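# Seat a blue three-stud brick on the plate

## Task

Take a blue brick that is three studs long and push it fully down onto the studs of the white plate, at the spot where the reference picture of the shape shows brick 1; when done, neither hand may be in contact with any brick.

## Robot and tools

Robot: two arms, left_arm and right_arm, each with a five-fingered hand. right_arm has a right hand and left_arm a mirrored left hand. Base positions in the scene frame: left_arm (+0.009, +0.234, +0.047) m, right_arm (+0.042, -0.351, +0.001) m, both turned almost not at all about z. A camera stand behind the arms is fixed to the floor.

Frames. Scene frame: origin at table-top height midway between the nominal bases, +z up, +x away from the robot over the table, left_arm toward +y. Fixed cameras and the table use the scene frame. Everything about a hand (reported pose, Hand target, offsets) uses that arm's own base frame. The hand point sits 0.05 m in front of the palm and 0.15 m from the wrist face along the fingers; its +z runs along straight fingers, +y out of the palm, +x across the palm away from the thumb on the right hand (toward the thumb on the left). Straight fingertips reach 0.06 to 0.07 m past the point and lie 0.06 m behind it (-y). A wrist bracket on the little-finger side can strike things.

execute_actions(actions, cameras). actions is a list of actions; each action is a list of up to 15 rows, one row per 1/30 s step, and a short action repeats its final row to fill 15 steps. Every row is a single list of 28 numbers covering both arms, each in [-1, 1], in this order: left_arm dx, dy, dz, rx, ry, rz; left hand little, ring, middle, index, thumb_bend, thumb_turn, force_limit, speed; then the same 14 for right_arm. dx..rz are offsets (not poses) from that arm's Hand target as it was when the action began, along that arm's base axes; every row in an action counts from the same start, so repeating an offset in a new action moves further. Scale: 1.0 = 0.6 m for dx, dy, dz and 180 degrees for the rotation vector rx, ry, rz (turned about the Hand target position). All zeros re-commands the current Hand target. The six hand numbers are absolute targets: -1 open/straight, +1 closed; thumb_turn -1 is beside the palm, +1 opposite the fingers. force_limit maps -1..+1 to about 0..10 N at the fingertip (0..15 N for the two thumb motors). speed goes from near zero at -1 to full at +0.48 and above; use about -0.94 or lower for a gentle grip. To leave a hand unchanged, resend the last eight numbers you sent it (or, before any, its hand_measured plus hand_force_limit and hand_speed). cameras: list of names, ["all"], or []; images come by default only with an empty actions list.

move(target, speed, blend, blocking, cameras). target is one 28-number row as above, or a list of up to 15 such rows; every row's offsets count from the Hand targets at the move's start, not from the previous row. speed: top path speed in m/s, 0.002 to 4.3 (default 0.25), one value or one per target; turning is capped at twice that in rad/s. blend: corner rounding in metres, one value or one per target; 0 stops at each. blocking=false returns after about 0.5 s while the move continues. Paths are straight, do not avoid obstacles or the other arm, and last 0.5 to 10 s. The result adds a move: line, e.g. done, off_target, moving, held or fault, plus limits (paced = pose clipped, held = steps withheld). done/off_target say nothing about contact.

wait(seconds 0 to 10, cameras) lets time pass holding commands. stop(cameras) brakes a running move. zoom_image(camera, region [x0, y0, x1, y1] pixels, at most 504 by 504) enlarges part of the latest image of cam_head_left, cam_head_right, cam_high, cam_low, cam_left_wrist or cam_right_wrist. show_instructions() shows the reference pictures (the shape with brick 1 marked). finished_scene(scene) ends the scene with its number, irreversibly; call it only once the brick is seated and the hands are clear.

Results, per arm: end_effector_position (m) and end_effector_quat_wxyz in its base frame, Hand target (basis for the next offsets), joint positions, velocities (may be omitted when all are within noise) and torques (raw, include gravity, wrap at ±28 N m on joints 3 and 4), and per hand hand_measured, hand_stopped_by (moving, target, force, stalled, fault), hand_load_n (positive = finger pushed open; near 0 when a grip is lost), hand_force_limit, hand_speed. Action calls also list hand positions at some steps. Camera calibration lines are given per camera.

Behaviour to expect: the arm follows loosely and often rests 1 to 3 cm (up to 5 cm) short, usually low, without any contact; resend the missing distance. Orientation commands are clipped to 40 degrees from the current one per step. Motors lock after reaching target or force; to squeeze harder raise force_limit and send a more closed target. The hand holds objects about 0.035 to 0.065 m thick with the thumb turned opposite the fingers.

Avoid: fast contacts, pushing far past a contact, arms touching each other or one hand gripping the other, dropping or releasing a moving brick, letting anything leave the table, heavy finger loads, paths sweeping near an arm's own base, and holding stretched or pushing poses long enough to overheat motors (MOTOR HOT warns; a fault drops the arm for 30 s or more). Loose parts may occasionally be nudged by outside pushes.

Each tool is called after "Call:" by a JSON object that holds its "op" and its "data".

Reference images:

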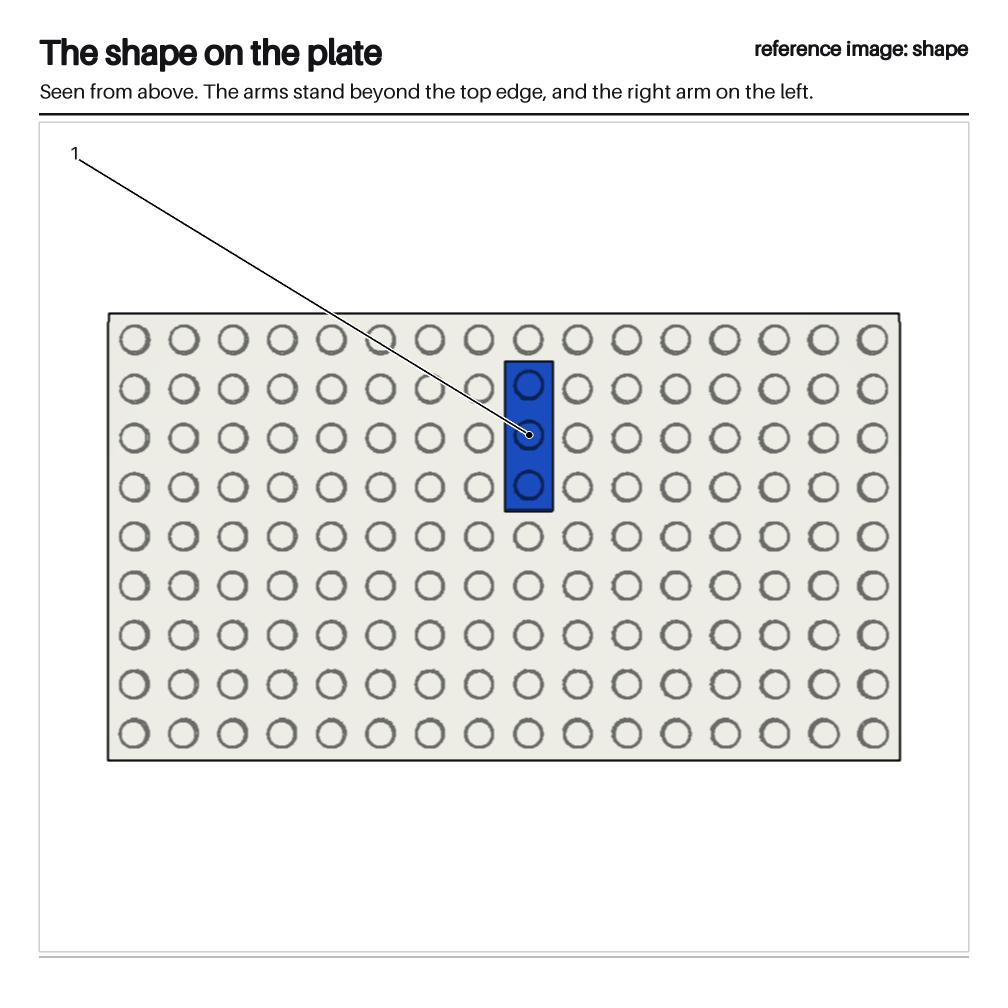

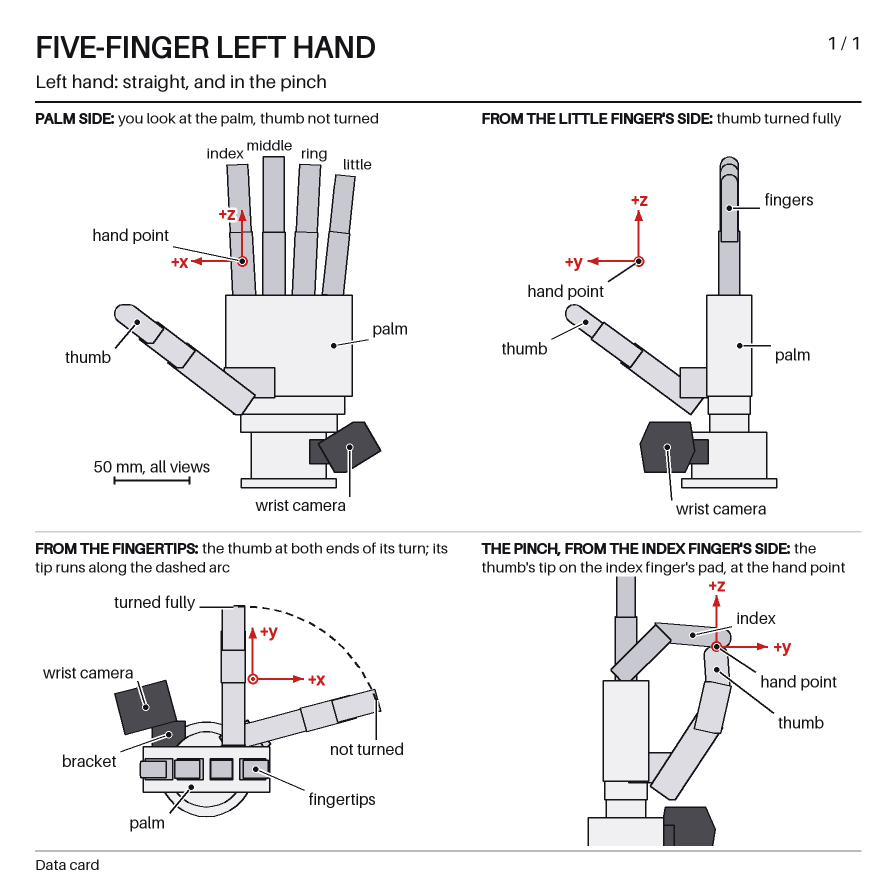

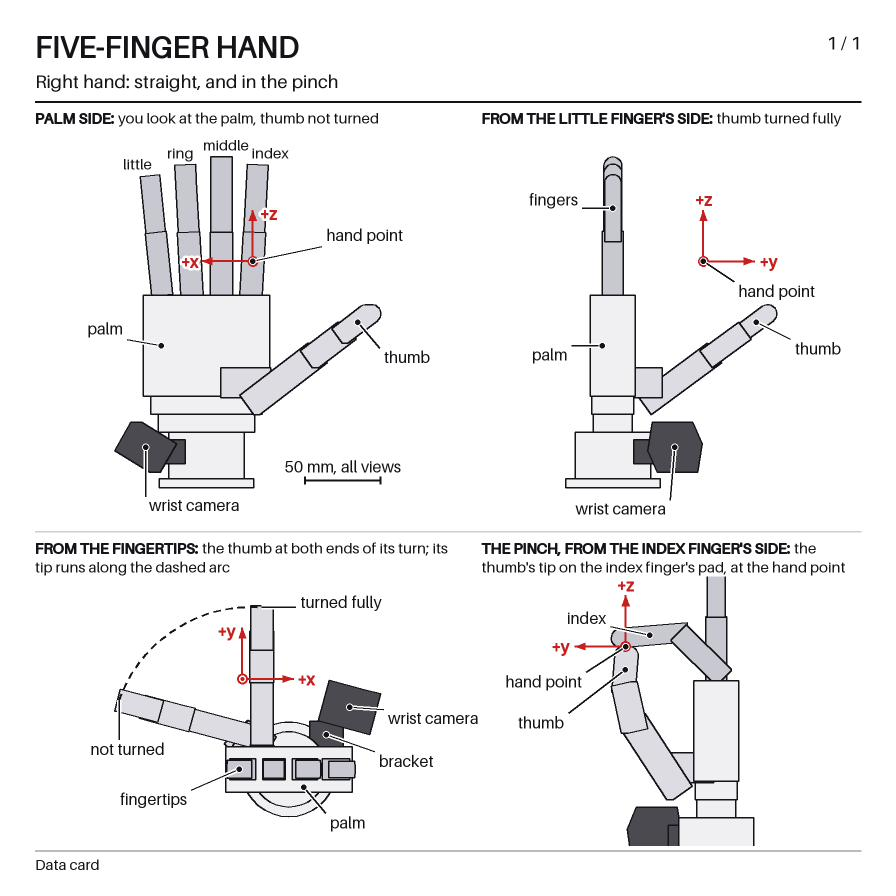

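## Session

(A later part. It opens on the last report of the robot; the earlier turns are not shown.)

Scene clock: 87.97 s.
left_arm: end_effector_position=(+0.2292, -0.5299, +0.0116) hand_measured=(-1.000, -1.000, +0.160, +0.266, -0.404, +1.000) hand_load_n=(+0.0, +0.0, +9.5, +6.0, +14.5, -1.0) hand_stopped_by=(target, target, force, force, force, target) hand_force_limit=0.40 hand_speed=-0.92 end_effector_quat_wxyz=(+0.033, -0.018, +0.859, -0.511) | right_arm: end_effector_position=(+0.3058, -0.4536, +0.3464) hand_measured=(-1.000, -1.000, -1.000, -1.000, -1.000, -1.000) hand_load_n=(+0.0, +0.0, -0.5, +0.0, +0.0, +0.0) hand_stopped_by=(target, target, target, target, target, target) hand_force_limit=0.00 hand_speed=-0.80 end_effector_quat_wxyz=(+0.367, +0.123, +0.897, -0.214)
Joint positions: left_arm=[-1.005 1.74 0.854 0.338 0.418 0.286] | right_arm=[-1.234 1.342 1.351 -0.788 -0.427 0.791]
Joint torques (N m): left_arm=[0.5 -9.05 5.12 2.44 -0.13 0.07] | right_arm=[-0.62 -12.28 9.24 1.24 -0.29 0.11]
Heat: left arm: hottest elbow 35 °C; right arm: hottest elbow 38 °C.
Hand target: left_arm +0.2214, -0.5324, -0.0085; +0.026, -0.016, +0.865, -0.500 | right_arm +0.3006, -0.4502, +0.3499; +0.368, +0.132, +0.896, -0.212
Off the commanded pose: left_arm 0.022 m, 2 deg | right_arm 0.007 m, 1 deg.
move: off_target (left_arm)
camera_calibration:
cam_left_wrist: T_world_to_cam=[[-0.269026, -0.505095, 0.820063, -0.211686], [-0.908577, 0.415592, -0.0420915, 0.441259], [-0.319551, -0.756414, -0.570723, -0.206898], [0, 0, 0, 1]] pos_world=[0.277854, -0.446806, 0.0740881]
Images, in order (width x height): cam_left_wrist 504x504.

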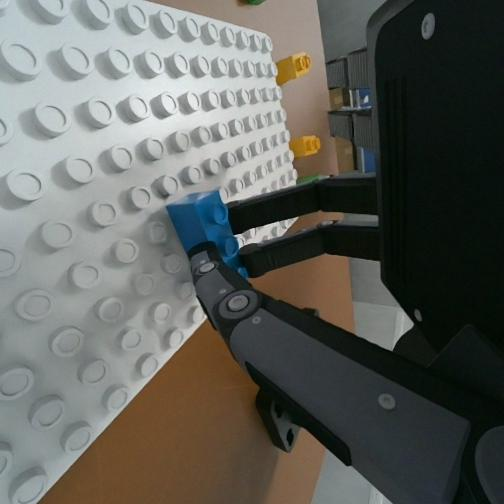

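Call:
{"op": "move", "data": {"target": [0,0.01,-0.02,0.008,0,0,-1,-1,0.5,0.5,0,1,0.4,-0.92,0,0,0,0,0,0,-1,-1,-1,-1,-1,-1,0,-0.8], "speed": 0.05, "cameras": ["cam_left_wrist"]}}

Call:
{"op": "zoom_image", "data": {"camera": "cam_left_wrist", "region": [110, 150, 220, 260]}}

Scene clock: 89.53 s.
left_arm: end_effector_position=(+0.2293, -0.5294, +0.0070) hand_measured=(-1.000, -1.000, +0.160, +0.266, -0.404, +1.000) hand_load_n=(+0.0, -0.5, +10.5, +6.0, +14.0, -1.5) hand_stopped_by=(target, target, force, force, force, target) hand_force_limit=0.40 hand_speed=-0.92 end_effector_quat_wxyz=(+0.034, -0.020, +0.860, -0.508) | right_arm: end_effector_position=(+0.3058, -0.4536, +0.3464) hand_measured=(-1.000, -1.000, -1.000, -1.000, -1.000, -1.000) hand_load_n=(+0.0, +0.0, -0.5, +0.0, +0.0, +0.0) hand_stopped_by=(target, target, target, target, target, target) hand_force_limit=0.00 hand_speed=-0.80 end_effector_quat_wxyz=(+0.367, +0.123, +0.897, -0.214)
Joint positions: left_arm=[-1.006 1.748 0.854 0.34 0.413 0.287] | right_arm=[-1.234 1.342 1.351 -0.788 -0.427 0.791]
Joint torques (N m): left_arm=[0.91 -8.64 4.74 1.99 -0.18 0.22] | right_arm=[-0.5 -12.34 9.25 1.2 -0.31 0.11]
Heat: left arm: hottest elbow 35 °C; right arm: hottest elbow 38 °C.
Hand target: left_arm +0.2214, -0.5264, -0.0205; +0.027, -0.016, +0.872, -0.489 | right_arm +0.3006, -0.4502, +0.3499; +0.368, +0.132, +0.896, -0.212
Off the commanded pose: left_arm 0.029 m, 3 deg | right_arm 0.007 m, 1 deg.
move: off_target (left_arm)
camera_calibration:
cam_left_wrist: T_world_to_cam=[[-0.266621, -0.511452, 0.816903, -0.211486], [-0.909834, 0.413207, -0.0382487, 0.439891], [-0.317987, -0.753443, -0.575506, -0.207821], [0, 0, 0, 1]] pos_world=[0.277756, -0.446513, 0.0699866]
Images, in order (width x height): cam_left_wrist 504x504.

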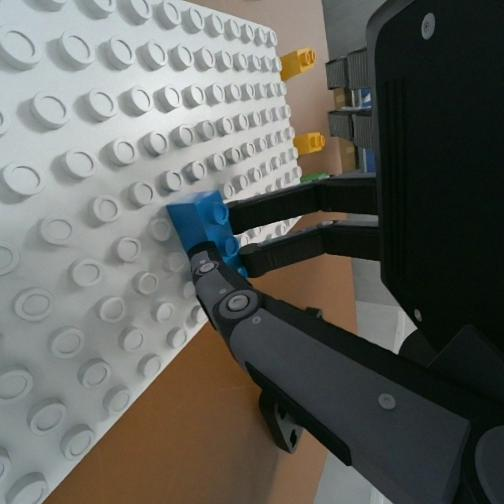

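Scaled by 4.582 from the camera's 504x504 image, which has a finer 720x720 frame.

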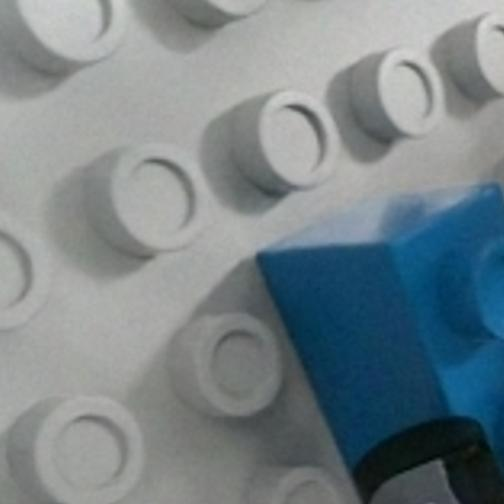

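Call:
{"op": "move", "data": {"target": [0,0.0,-0.02,0.008,0,0,-1,-1,0.5,0.5,0,1,0.4,-0.92,0,0,0,0,0,0,-1,-1,-1,-1,-1,-1,0,-0.8], "speed": 0.05, "cameras": ["cam_left_wrist"]}}

Call:
{"op": "zoom_image", "data": {"camera": "cam_left_wrist", "region": [110, 150, 220, 260]}}

Scene clock: 91.37 s.
left_arm: end_effector_position=(+0.2297, -0.5291, +0.0056) hand_measured=(-1.000, -1.000, +0.160, +0.266, -0.404, +1.000) hand_load_n=(+0.0, +0.0, +10.5, +6.0, +13.5, -2.0) hand_stopped_by=(target, target, force, force, force, target) hand_force_limit=0.40 hand_speed=-0.92 end_effector_quat_wxyz=(+0.035, -0.021, +0.861, -0.507) | right_arm: end_effector_position=(+0.3058, -0.4536, +0.3464) hand_measured=(-1.000, -1.000, -1.000, -1.000, -1.000, -1.000) hand_load_n=(+0.0, +0.0, +0.0, +0.0, +0.0, -0.5) hand_stopped_by=(target, target, target, target, target, target) hand_force_limit=0.00 hand_speed=-0.80 end_effector_quat_wxyz=(+0.367, +0.123, +0.897, -0.214)
Joint positions: left_arm=[-1.006 1.751 0.854 0.34 0.41 0.287] | right_arm=[-1.234 1.342 1.351 -0.788 -0.427 0.791]
Joint torques (N m): left_arm=[0.32 -7.3 5.15 1.68 -0.51 0.31] | right_arm=[-0.44 -12.34 9.28 1.24 -0.3 0.11]
Heat: left arm: hottest elbow 35 °C; right arm: hottest elbow 38 °C.
Hand target: left_arm +0.2215, -0.5264, -0.0325; +0.027, -0.015, +0.878, -0.478 | right_arm +0.3006, -0.4502, +0.3499; +0.368, +0.132, +0.896, -0.212
Off the commanded pose: left_arm 0.039 m, 4 deg | right_arm 0.007 m, 1 deg.
move: off_target (left_arm)
camera_calibration:
cam_left_wrist: T_world_to_cam=[[-0.265426, -0.514403, 0.815438, -0.2119], [-0.910875, 0.411, -0.0372204, 0.439179], [-0.315998, -0.752641, -0.577647, -0.208348], [0, 0, 0, 1]] pos_world=[0.277956, -0.446315, 0.068786]
Images, in order (width x height): cam_left_wrist 504x504.

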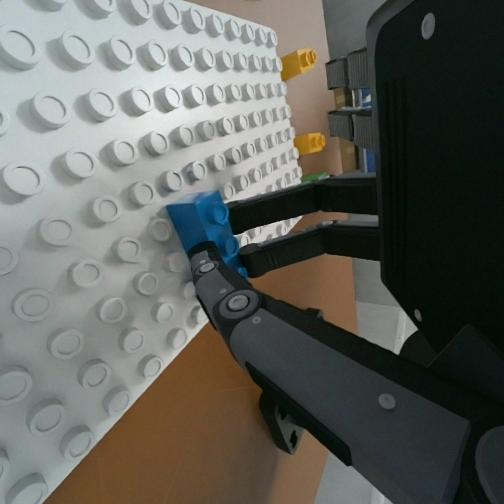

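Scaled by 4.582 from the camera's 504x504 image, which has a finer 720x720 frame.

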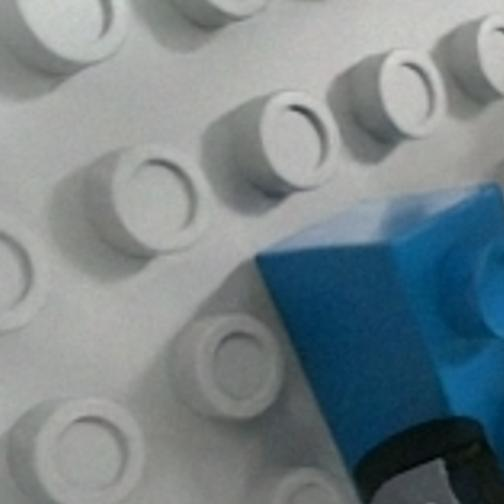

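Call:
{"op": "move", "data": {"target": [0,0.0,-0.04,0.012,0,0,-1,-1,0.5,0.5,0,1,0.4,-0.92,0,0,0,0,0,0,-1,-1,-1,-1,-1,-1,0,-0.8], "speed": 0.05, "cameras": ["cam_left_wrist","cam_low","cam_head_right","cam_head_left"]}}

Call:
{"op": "zoom_image", "data": {"camera": "cam_left_wrist", "region": [110, 150, 220, 260]}}

Scene clock: 93.83 s.
left_arm: end_effector_position=(+0.2283, -0.5303, +0.0037) hand_measured=(-1.000, -1.000, +0.160, +0.266, -0.404, +1.000) hand_load_n=(+0.0, +0.0, +9.5, +4.5, +13.0, -2.0) hand_stopped_by=(target, target, force, force, force, target) hand_force_limit=0.40 hand_speed=-0.92 end_effector_quat_wxyz=(+0.034, -0.020, +0.862, -0.505) | right_arm: end_effector_position=(+0.3058, -0.4536, +0.3464) hand_measured=(-1.000, -1.000, -1.000, -1.000, -1.000, -1.000) hand_load_n=(+0.0, +0.0, +0.0, +0.0, +0.0, +0.0) hand_stopped_by=(target, target, target, target, target, target) hand_force_limit=0.00 hand_speed=-0.80 end_effector_quat_wxyz=(+0.367, +0.123, +0.897, -0.214)
Joint positions: left_arm=[-1.01 1.755 0.856 0.34 0.407 0.287] | right_arm=[-1.234 1.342 1.351 -0.788 -0.427 0.791]
Joint torques (N m): left_arm=[0.32 -4.54 5.56 1.54 -1.02 0.42] | right_arm=[-0.56 -12.34 9.22 1.25 -0.29 0.11]
Heat: left arm: hottest elbow 35 °C; right arm: hottest elbow 38 °C.
Hand target: left_arm +0.2215, -0.5265, -0.0564; +0.027, -0.015, +0.886, -0.462 | right_arm +0.3006, -0.4502, +0.3499; +0.368, +0.132, +0.896, -0.212
Off the commanded pose: left_arm 0.061 m, 6 deg | right_arm 0.007 m, 1 deg.
move: off_target (left_arm)
camera_calibration:
cam_left_wrist: T_world_to_cam=[[-0.266173, -0.516504, 0.813865, -0.21229], [-0.910223, 0.412563, -0.0358614, 0.43894], [-0.317248, -0.750344, -0.579947, -0.20921], [0, 0, 0, 1]] pos_world=[0.276656, -0.447718, 0.0671853]
Images, in order (width x height): cam_head_left 504x504, cam_head_right 504x504, cam_low 504x504, cam_left_wrist 504x504.

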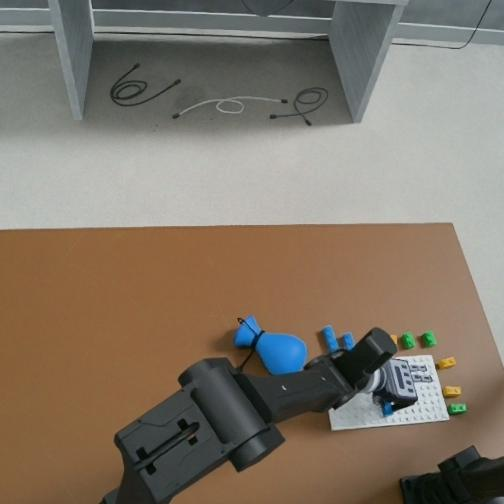

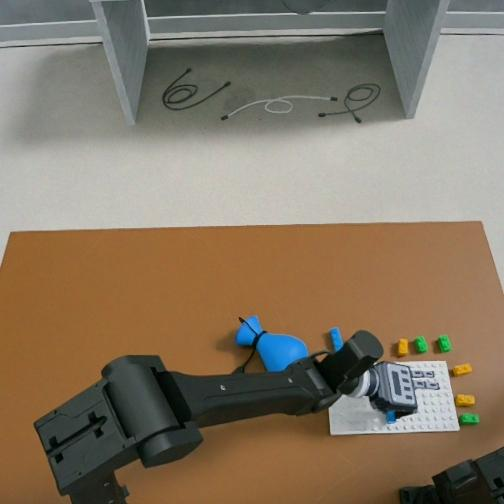

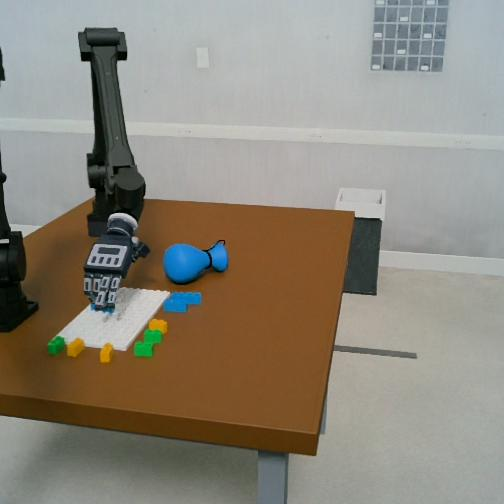

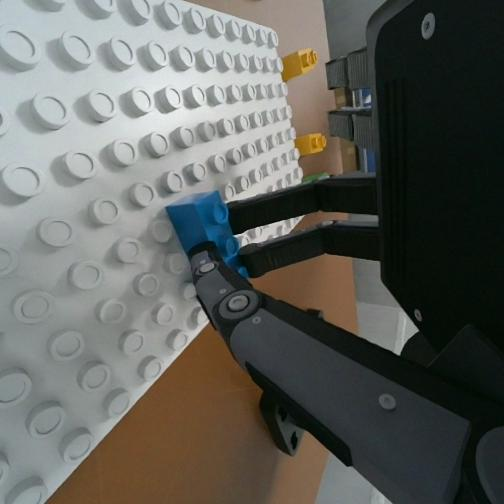

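Scaled by 4.582 from the camera's 504x504 image, which has a finer 720x720 frame.

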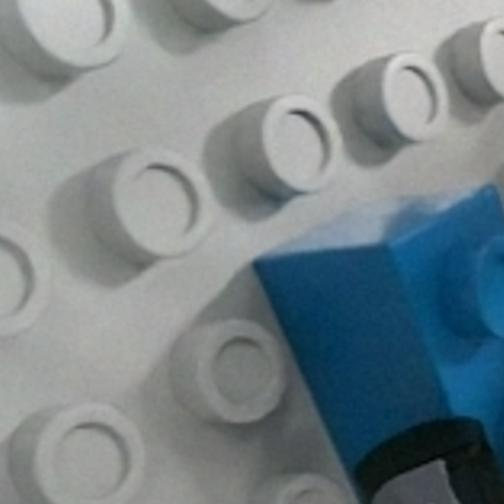

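Call:
{"op": "move", "data": {"target": [0,0.0,-0.035,0.010,0,0,-1,-1,0.5,0.5,0,1,0.4,-0.92,0,0,0,0,0,0,-1,-1,-1,-1,-1,-1,0,-0.8], "speed": 0.05, "cameras": ["cam_left_wrist"]}}

Call:
{"op": "zoom_image", "data": {"camera": "cam_left_wrist", "region": [110, 150, 220, 260]}}

Scene clock: 95.70 s.
left_arm: end_effector_position=(+0.2285, -0.5302, +0.0023) hand_measured=(-1.000, -1.000, +0.160, +0.266, -0.404, +1.000) hand_load_n=(+0.0, -0.5, +8.0, +2.5, +13.5, -1.5) hand_stopped_by=(target, target, force, force, force, target) hand_force_limit=0.40 hand_speed=-0.92 end_effector_quat_wxyz=(+0.034, -0.021, +0.863, -0.504) | right_arm: end_effector_position=(+0.3058, -0.4536, +0.3464) hand_measured=(-1.000, -1.000, -1.000, -1.000, -1.000, -1.000) hand_load_n=(-0.5, +0.0, +0.0, +0.0, +0.0, +0.0) hand_stopped_by=(target, target, target, target, target, target) hand_force_limit=0.00 hand_speed=-0.80 end_effector_quat_wxyz=(+0.367, +0.123, +0.897, -0.214)
Joint positions: left_arm=[-1.01 1.758 0.857 0.34 0.405 0.287] | right_arm=[-1.234 1.342 1.351 -0.788 -0.427 0.791]
Joint torques (N m): left_arm=[-0.15 -2.61 5.76 1.51 -1.49 0.53] | right_arm=[-0.62 -12.16 9.26 1.26 -0.29 0.11]
Heat: left arm: hottest elbow 35 °C; right arm: hottest elbow 38 °C.
Hand target: left_arm +0.2216, -0.5264, -0.0775; +0.027, -0.015, +0.894, -0.448 | right_arm +0.3006, -0.4502, +0.3499; +0.368, +0.132, +0.896, -0.212
Off the commanded pose: left_arm 0.080 m, 7 deg | right_arm 0.007 m, 1 deg.
move: off_target (left_arm)
camera_calibration:
cam_left_wrist: T_world_to_cam=[[-0.265112, -0.518849, 0.812718, -0.212447], [-0.91079, 0.411432, -0.0344404, 0.438634], [-0.316509, -0.749346, -0.581638, -0.209549], [0, 0, 0, 1]] pos_world=[0.276857, -0.447721, 0.0658847]
Images, in order (width x height): cam_left_wrist 504x504.

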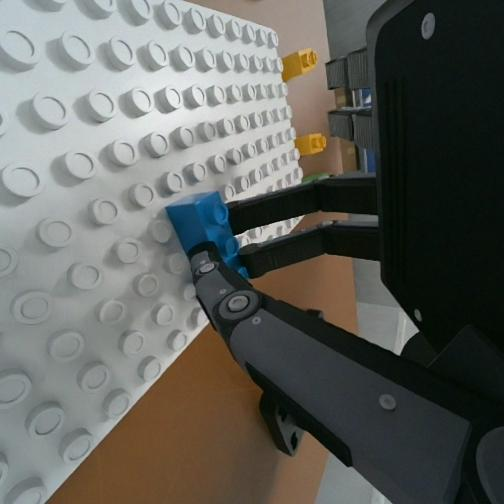

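Scaled by 4.582 from the camera's 504x504 image, which has a finer 720x720 frame.

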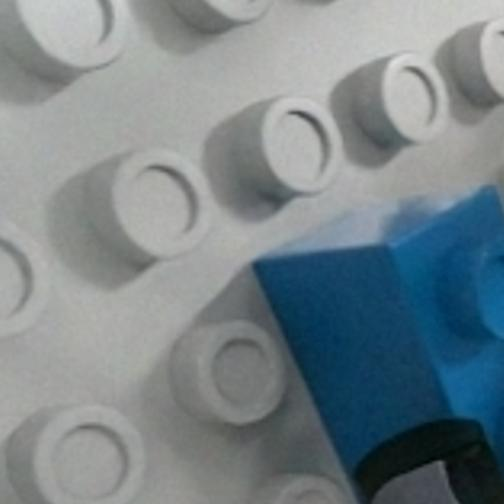

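Call:
{"op": "move", "data": {"target": [0,-0.01,0.113,-0.038,0,0,-1,-1,0.5,0.5,0,1,0.4,-0.92,0,0,0,0,0,0,-1,-1,-1,-1,-1,-1,0,-0.8], "speed": 0.1, "cameras": ["cam_left_wrist"]}}

Call:
{"op": "zoom_image", "data": {"camera": "cam_left_wrist", "region": [110, 150, 220, 260]}}

Scene clock: 97.50 s.
left_arm: end_effector_position=(+0.2279, -0.5312, +0.0061) hand_measured=(-1.000, -1.000, +0.160, +0.266, -0.404, +1.000) hand_load_n=(+0.0, +0.0, +10.0, +5.5, +13.0, -2.0) hand_stopped_by=(target, target, force, force, force, target) hand_force_limit=0.40 hand_speed=-0.92 end_effector_quat_wxyz=(+0.033, -0.019, +0.861, -0.508) | right_arm: end_effector_position=(+0.3058, -0.4536, +0.3464) hand_measured=(-1.000, -1.000, -1.000, -1.000, -1.000, -1.000) hand_load_n=(+0.0, +0.0, +0.0, +0.0, +0.0, +0.0) hand_stopped_by=(target, target, target, target, target, target) hand_force_limit=0.00 hand_speed=-0.80 end_effector_quat_wxyz=(+0.367, +0.123, +0.897, -0.214)
Joint positions: left_arm=[-1.01 1.752 0.857 0.341 0.411 0.286] | right_arm=[-1.234 1.342 1.351 -0.788 -0.427 0.791]
Joint torques (N m): left_arm=[0.62 -9.35 5 2.43 0.03 0.11] | right_arm=[-0.67 -12.22 9.26 1.24 -0.29 0.1]
Heat: left arm: hottest elbow 35 °C; right arm: hottest elbow 38 °C.
Hand target: left_arm +0.2216, -0.5324, -0.0096; +0.027, -0.016, +0.865, -0.500 | right_arm +0.3006, -0.4502, +0.3499; +0.368, +0.132, +0.896, -0.212
Off the commanded pose: left_arm 0.017 m, 1 deg | right_arm 0.007 m, 1 deg.
move: off_target (left_arm)
camera_calibration:
cam_left_wrist: T_world_to_cam=[[-0.268137, -0.5113, 0.816502, -0.211579], [-0.908702, 0.415703, -0.0380989, 0.440387], [-0.319942, -0.752173, -0.576084, -0.209078], [0, 0, 0, 1]] pos_world=[0.276555, -0.448513, 0.0690864]
Images, in order (width x height): cam_left_wrist 504x504.

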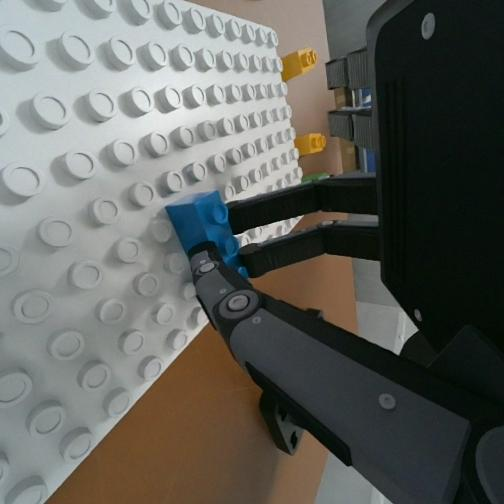

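Scaled by 4.582 from the camera's 504x504 image, which has a finer 720x720 frame.

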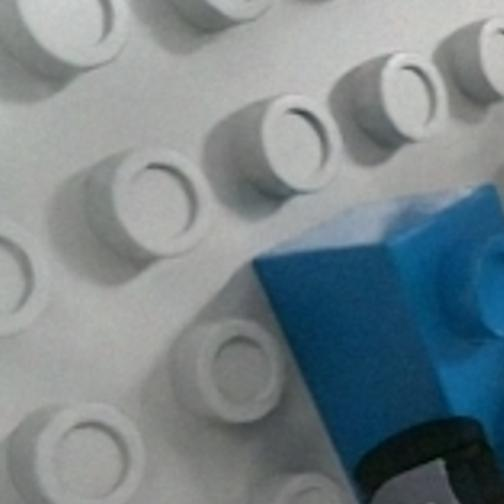

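Call:
{"op": "move", "data": {"target": [0,0,0,0,0,0,-1,-1,-0.3,-0.3,-0.75,1,0.4,-0.8,0,0,0,0,0,0,-1,-1,-1,-1,-1,-1,0,-0.8], "speed": 0.05, "cameras": ["cam_left_wrist"]}}

Call:
{"op": "zoom_image", "data": {"camera": "cam_left_wrist", "region": [110, 150, 220, 260]}}

Scene clock: 99.70 s.
left_arm: end_effector_position=(+0.2270, -0.5298, +0.0039) hand_measured=(-1.000, -1.000, -0.300, -0.300, -0.748, +1.000) hand_load_n=(+0.0, -0.5, +0.0, +0.0, -3.5, -1.5) hand_stopped_by=(target, target, target, target, target, target) hand_force_limit=0.40 hand_speed=-0.80 end_effector_quat_wxyz=(+0.034, -0.018, +0.860, -0.509) | right_arm: end_effector_position=(+0.3058, -0.4536, +0.3464) hand_measured=(-1.000, -1.000, -1.000, -1.000, -1.000, -1.000) hand_load_n=(+0.0, +0.0, +0.0, +0.0, +0.0, +0.0) hand_stopped_by=(target, target, target, target, target, target) hand_force_limit=0.00 hand_speed=-0.80 end_effector_quat_wxyz=(+0.367, +0.123, +0.897, -0.214)
Joint positions: left_arm=[-1.01 1.755 0.85 0.353 0.411 0.286] | right_arm=[-1.234 1.342 1.351 -0.788 -0.427 0.791]
Joint torques (N m): left_arm=[1.08 -9.99 5.39 2.06 0.08 0.08] | right_arm=[-0.56 -12.4 9.31 1.2 -0.3 0.09]
Heat: left arm: hottest elbow 35 °C; right arm: hottest elbow 38 °C.
Hand target: left_arm +0.2215, -0.5325, -0.0096; +0.027, -0.016, +0.865, -0.500 | right_arm +0.3006, -0.4502, +0.3499; +0.368, +0.132, +0.896, -0.212
Off the commanded pose: left_arm 0.015 m, 1 deg | right_arm 0.007 m, 1 deg.
move: off_target (left_arm)
camera_calibration:
cam_left_wrist: T_world_to_cam=[[-0.269159, -0.509737, 0.817142, -0.208238], [-0.908649, 0.415638, -0.0400236, 0.438941], [-0.319234, -0.753268, -0.575045, -0.210316], [0, 0, 0, 1]] pos_world=[0.275654, -0.447012, 0.0667869]
Images, in order (width x height): cam_left_wrist 504x504.

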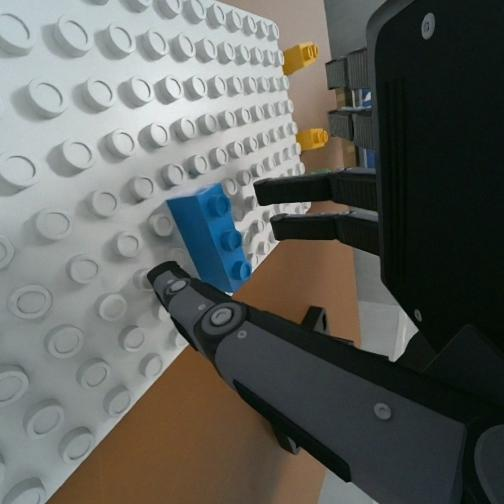

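Scaled by 4.582 from the camera's 504x504 image, which has a finer 720x720 frame.

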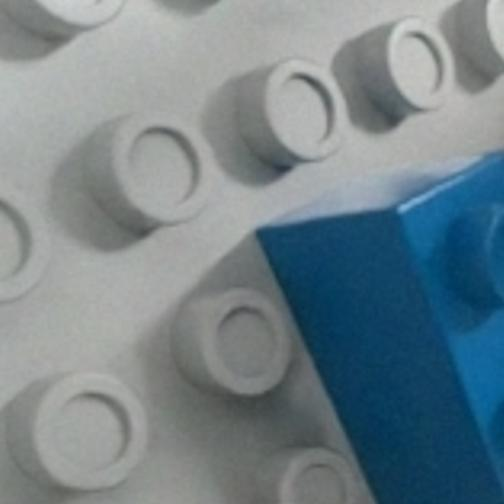

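Call:
{"op": "move", "data": {"target": [[0,0,0.0,0,0,0,-1,-1,-1,-1,-0.75,1,0.4,-0.3,0,0,0,0,0,0,-1,-1,-1,-1,-1,-1,0,-0.8],[0,0,0.04,0,0,0,-1,-1,-1,-1,-0.75,1,0.4,-0.3,0,0,0,0,0,0,-1,-1,-1,-1,-1,-1,0,-0.8],[0,0.06,0.16,0,0,0,-1,-1,-1,-1,-0.75,1,0.4,-0.3,0,0,0,0,0,0,-1,-1,-1,-1,-1,-1,0,-0.8]], "speed": 0.1, "blend": [0, 0.01, 0], "cameras": ["cam_left_wrist","cam_low","cam_head_left","cam_head_right"]}}

Call:
{"op": "zoom_image", "data": {"camera": "cam_left_wrist", "region": [110, 190, 270, 350]}}

Scene clock: 104.93 s.
left_arm: end_effector_position=(+0.2152, -0.5030, +0.0856) hand_measured=(-1.000, -1.000, -1.000, -1.000, -0.748, +1.000) hand_load_n=(+0.0, +0.0, +0.0, +0.0, +0.0, +0.0) hand_stopped_by=(target, target, target, target, target, target) hand_force_limit=0.40 hand_speed=-0.30 end_effector_quat_wxyz=(+0.022, -0.016, +0.864, -0.503) | right_arm: end_effector_position=(+0.3058, -0.4536, +0.3464) hand_measured=(-1.000, -1.000, -1.000, -1.000, -1.000, -1.000) hand_load_n=(+0.0, +0.0, +0.0, +0.0, +0.0, +0.0) hand_stopped_by=(target, target, target, target, target, target) hand_force_limit=0.00 hand_speed=-0.80 end_effector_quat_wxyz=(+0.367, +0.123, +0.897, -0.214)
Joint positions: left_arm=[-0.993 1.522 0.852 0.093 0.444 0.297] | right_arm=[-1.234 1.342 1.351 -0.788 -0.427 0.791]
Joint torques (N m): left_arm=[2.67 -11.05 5.9 1.51 0.21 0.18] | right_arm=[-0.67 -12.22 9.25 1.21 -0.3 0.11]
Heat: left arm: hottest elbow 35 °C; right arm: hottest elbow 38 °C.
Hand target: left_arm +0.2215, -0.4964, +0.0863; +0.026, -0.016, +0.865, -0.500 | right_arm +0.3006, -0.4502, +0.3499; +0.368, +0.132, +0.896, -0.212
Off the commanded pose: left_arm 0.009 m, 1 deg | right_arm 0.007 m, 1 deg.
move: done
camera_calibration:
cam_left_wrist: T_world_to_cam=[[-0.2615, -0.515972, 0.815715, -0.269196], [-0.902532, 0.430282, -0.0171618, 0.42446], [-0.342132, -0.740696, -0.5782, -0.1354], [0, 0, 0, 1]] pos_world=[0.266369, -0.421825, 0.148583]
Images, in order (width x height): cam_head_left 504x504, cam_head_right 504x504, cam_low 504x504, cam_left_wrist 504x504.

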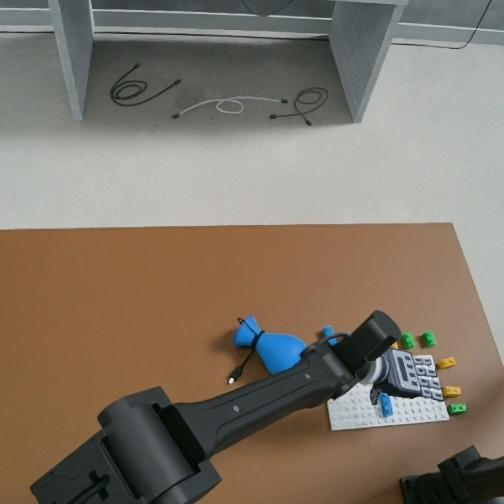

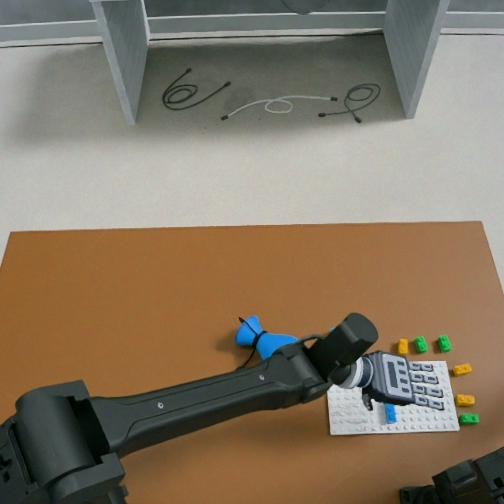

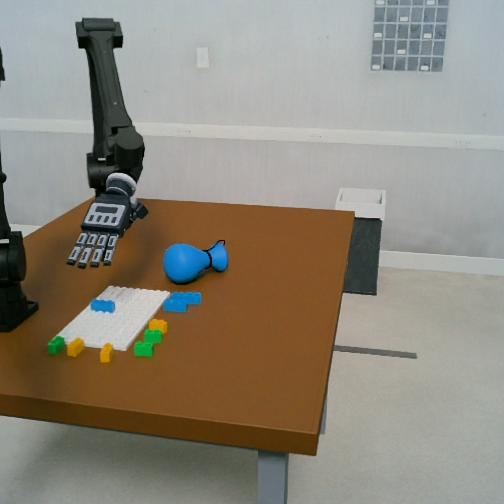

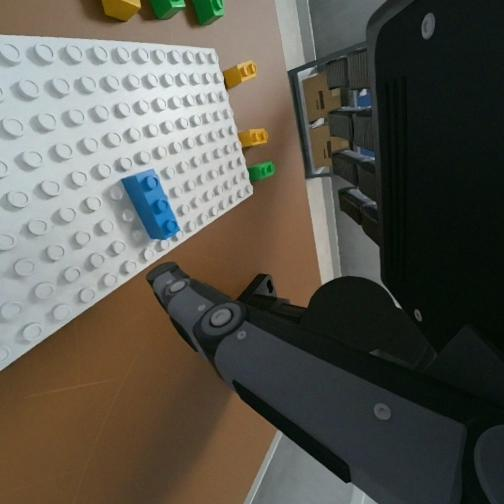

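Scaled by 3.150 from the camera's 504x504 image, which has a finer 720x720 frame.

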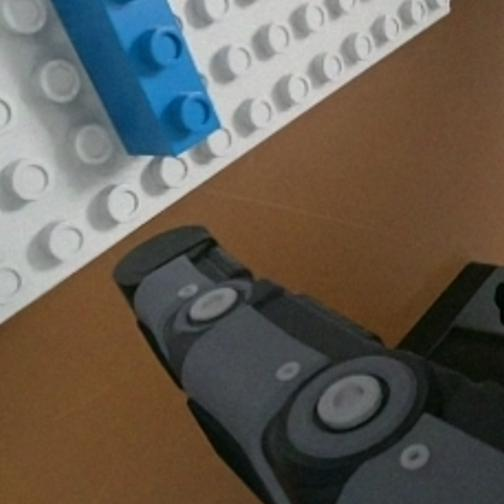

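Call:
{"op": "zoom_image", "data": {"camera": "cam_left_wrist", "region": [90, 150, 200, 260]}}

Call:
{"op": "zoom_image", "data": {"camera": "cam_low", "region": [50, 275, 180, 360]}}

Call:
{"op": "zoom_image", "data": {"camera": "cam_head_right", "region": [320, 350, 470, 450]}}

Call:
{"op": "zoom_image", "data": {"camera": "cam_head_left", "region": [320, 340, 470, 440]}}

Scaled by 4.582 from the camera's 504x504 image, which has a finer 720x720 frame.

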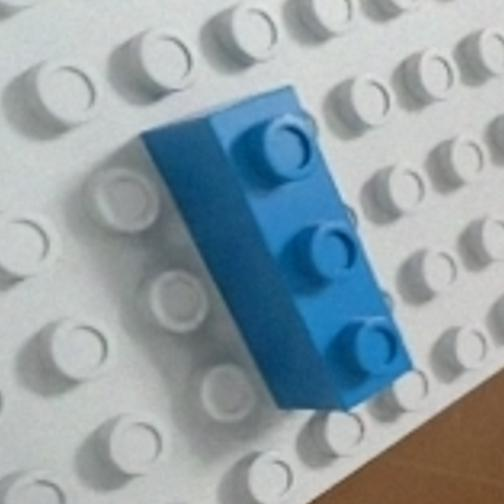

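Scaled by 3.877 from the camera's 504x504 image, which has a finer 720x720 frame.

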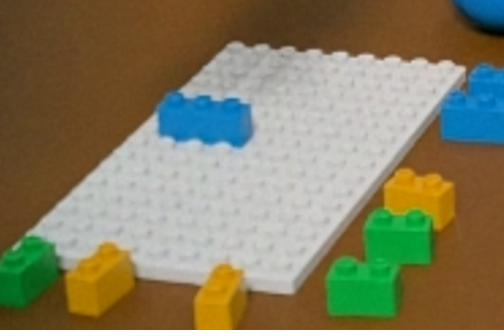

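Scaled by 3.360 from the camera's 504x504 image, which has a finer 720x720 frame.

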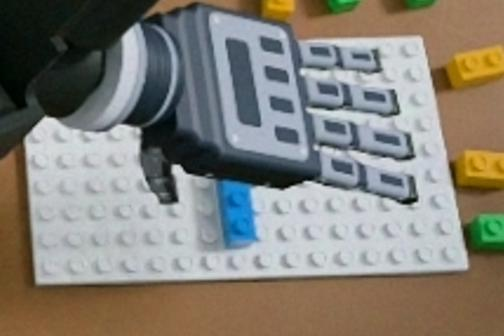

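Scaled by 3.360 from the camera's 504x504 image, which has a finer 720x720 frame.

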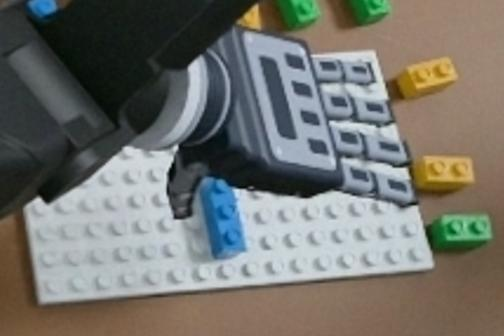

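Call:
{"op": "zoom_image", "data": {"camera": "cam_low", "region": [80, 285, 130, 325]}}

Call:
{"op": "zoom_image", "data": {"camera": "cam_left_wrist", "region": [110, 160, 185, 245]}}

Scaled by 10.080 from the camera's 504x504 image, which has a finer 720x720 frame.

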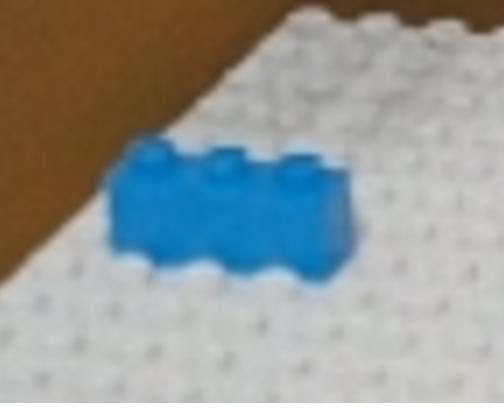

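Scaled by 5.929 from the camera's 504x504 image, which has a finer 720x720 frame.

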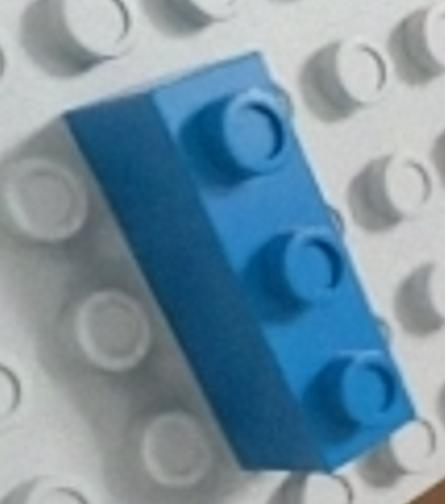

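Call:
{"op": "finished_scene", "data": {"scene": 2}}

The scene is finished: the task was done.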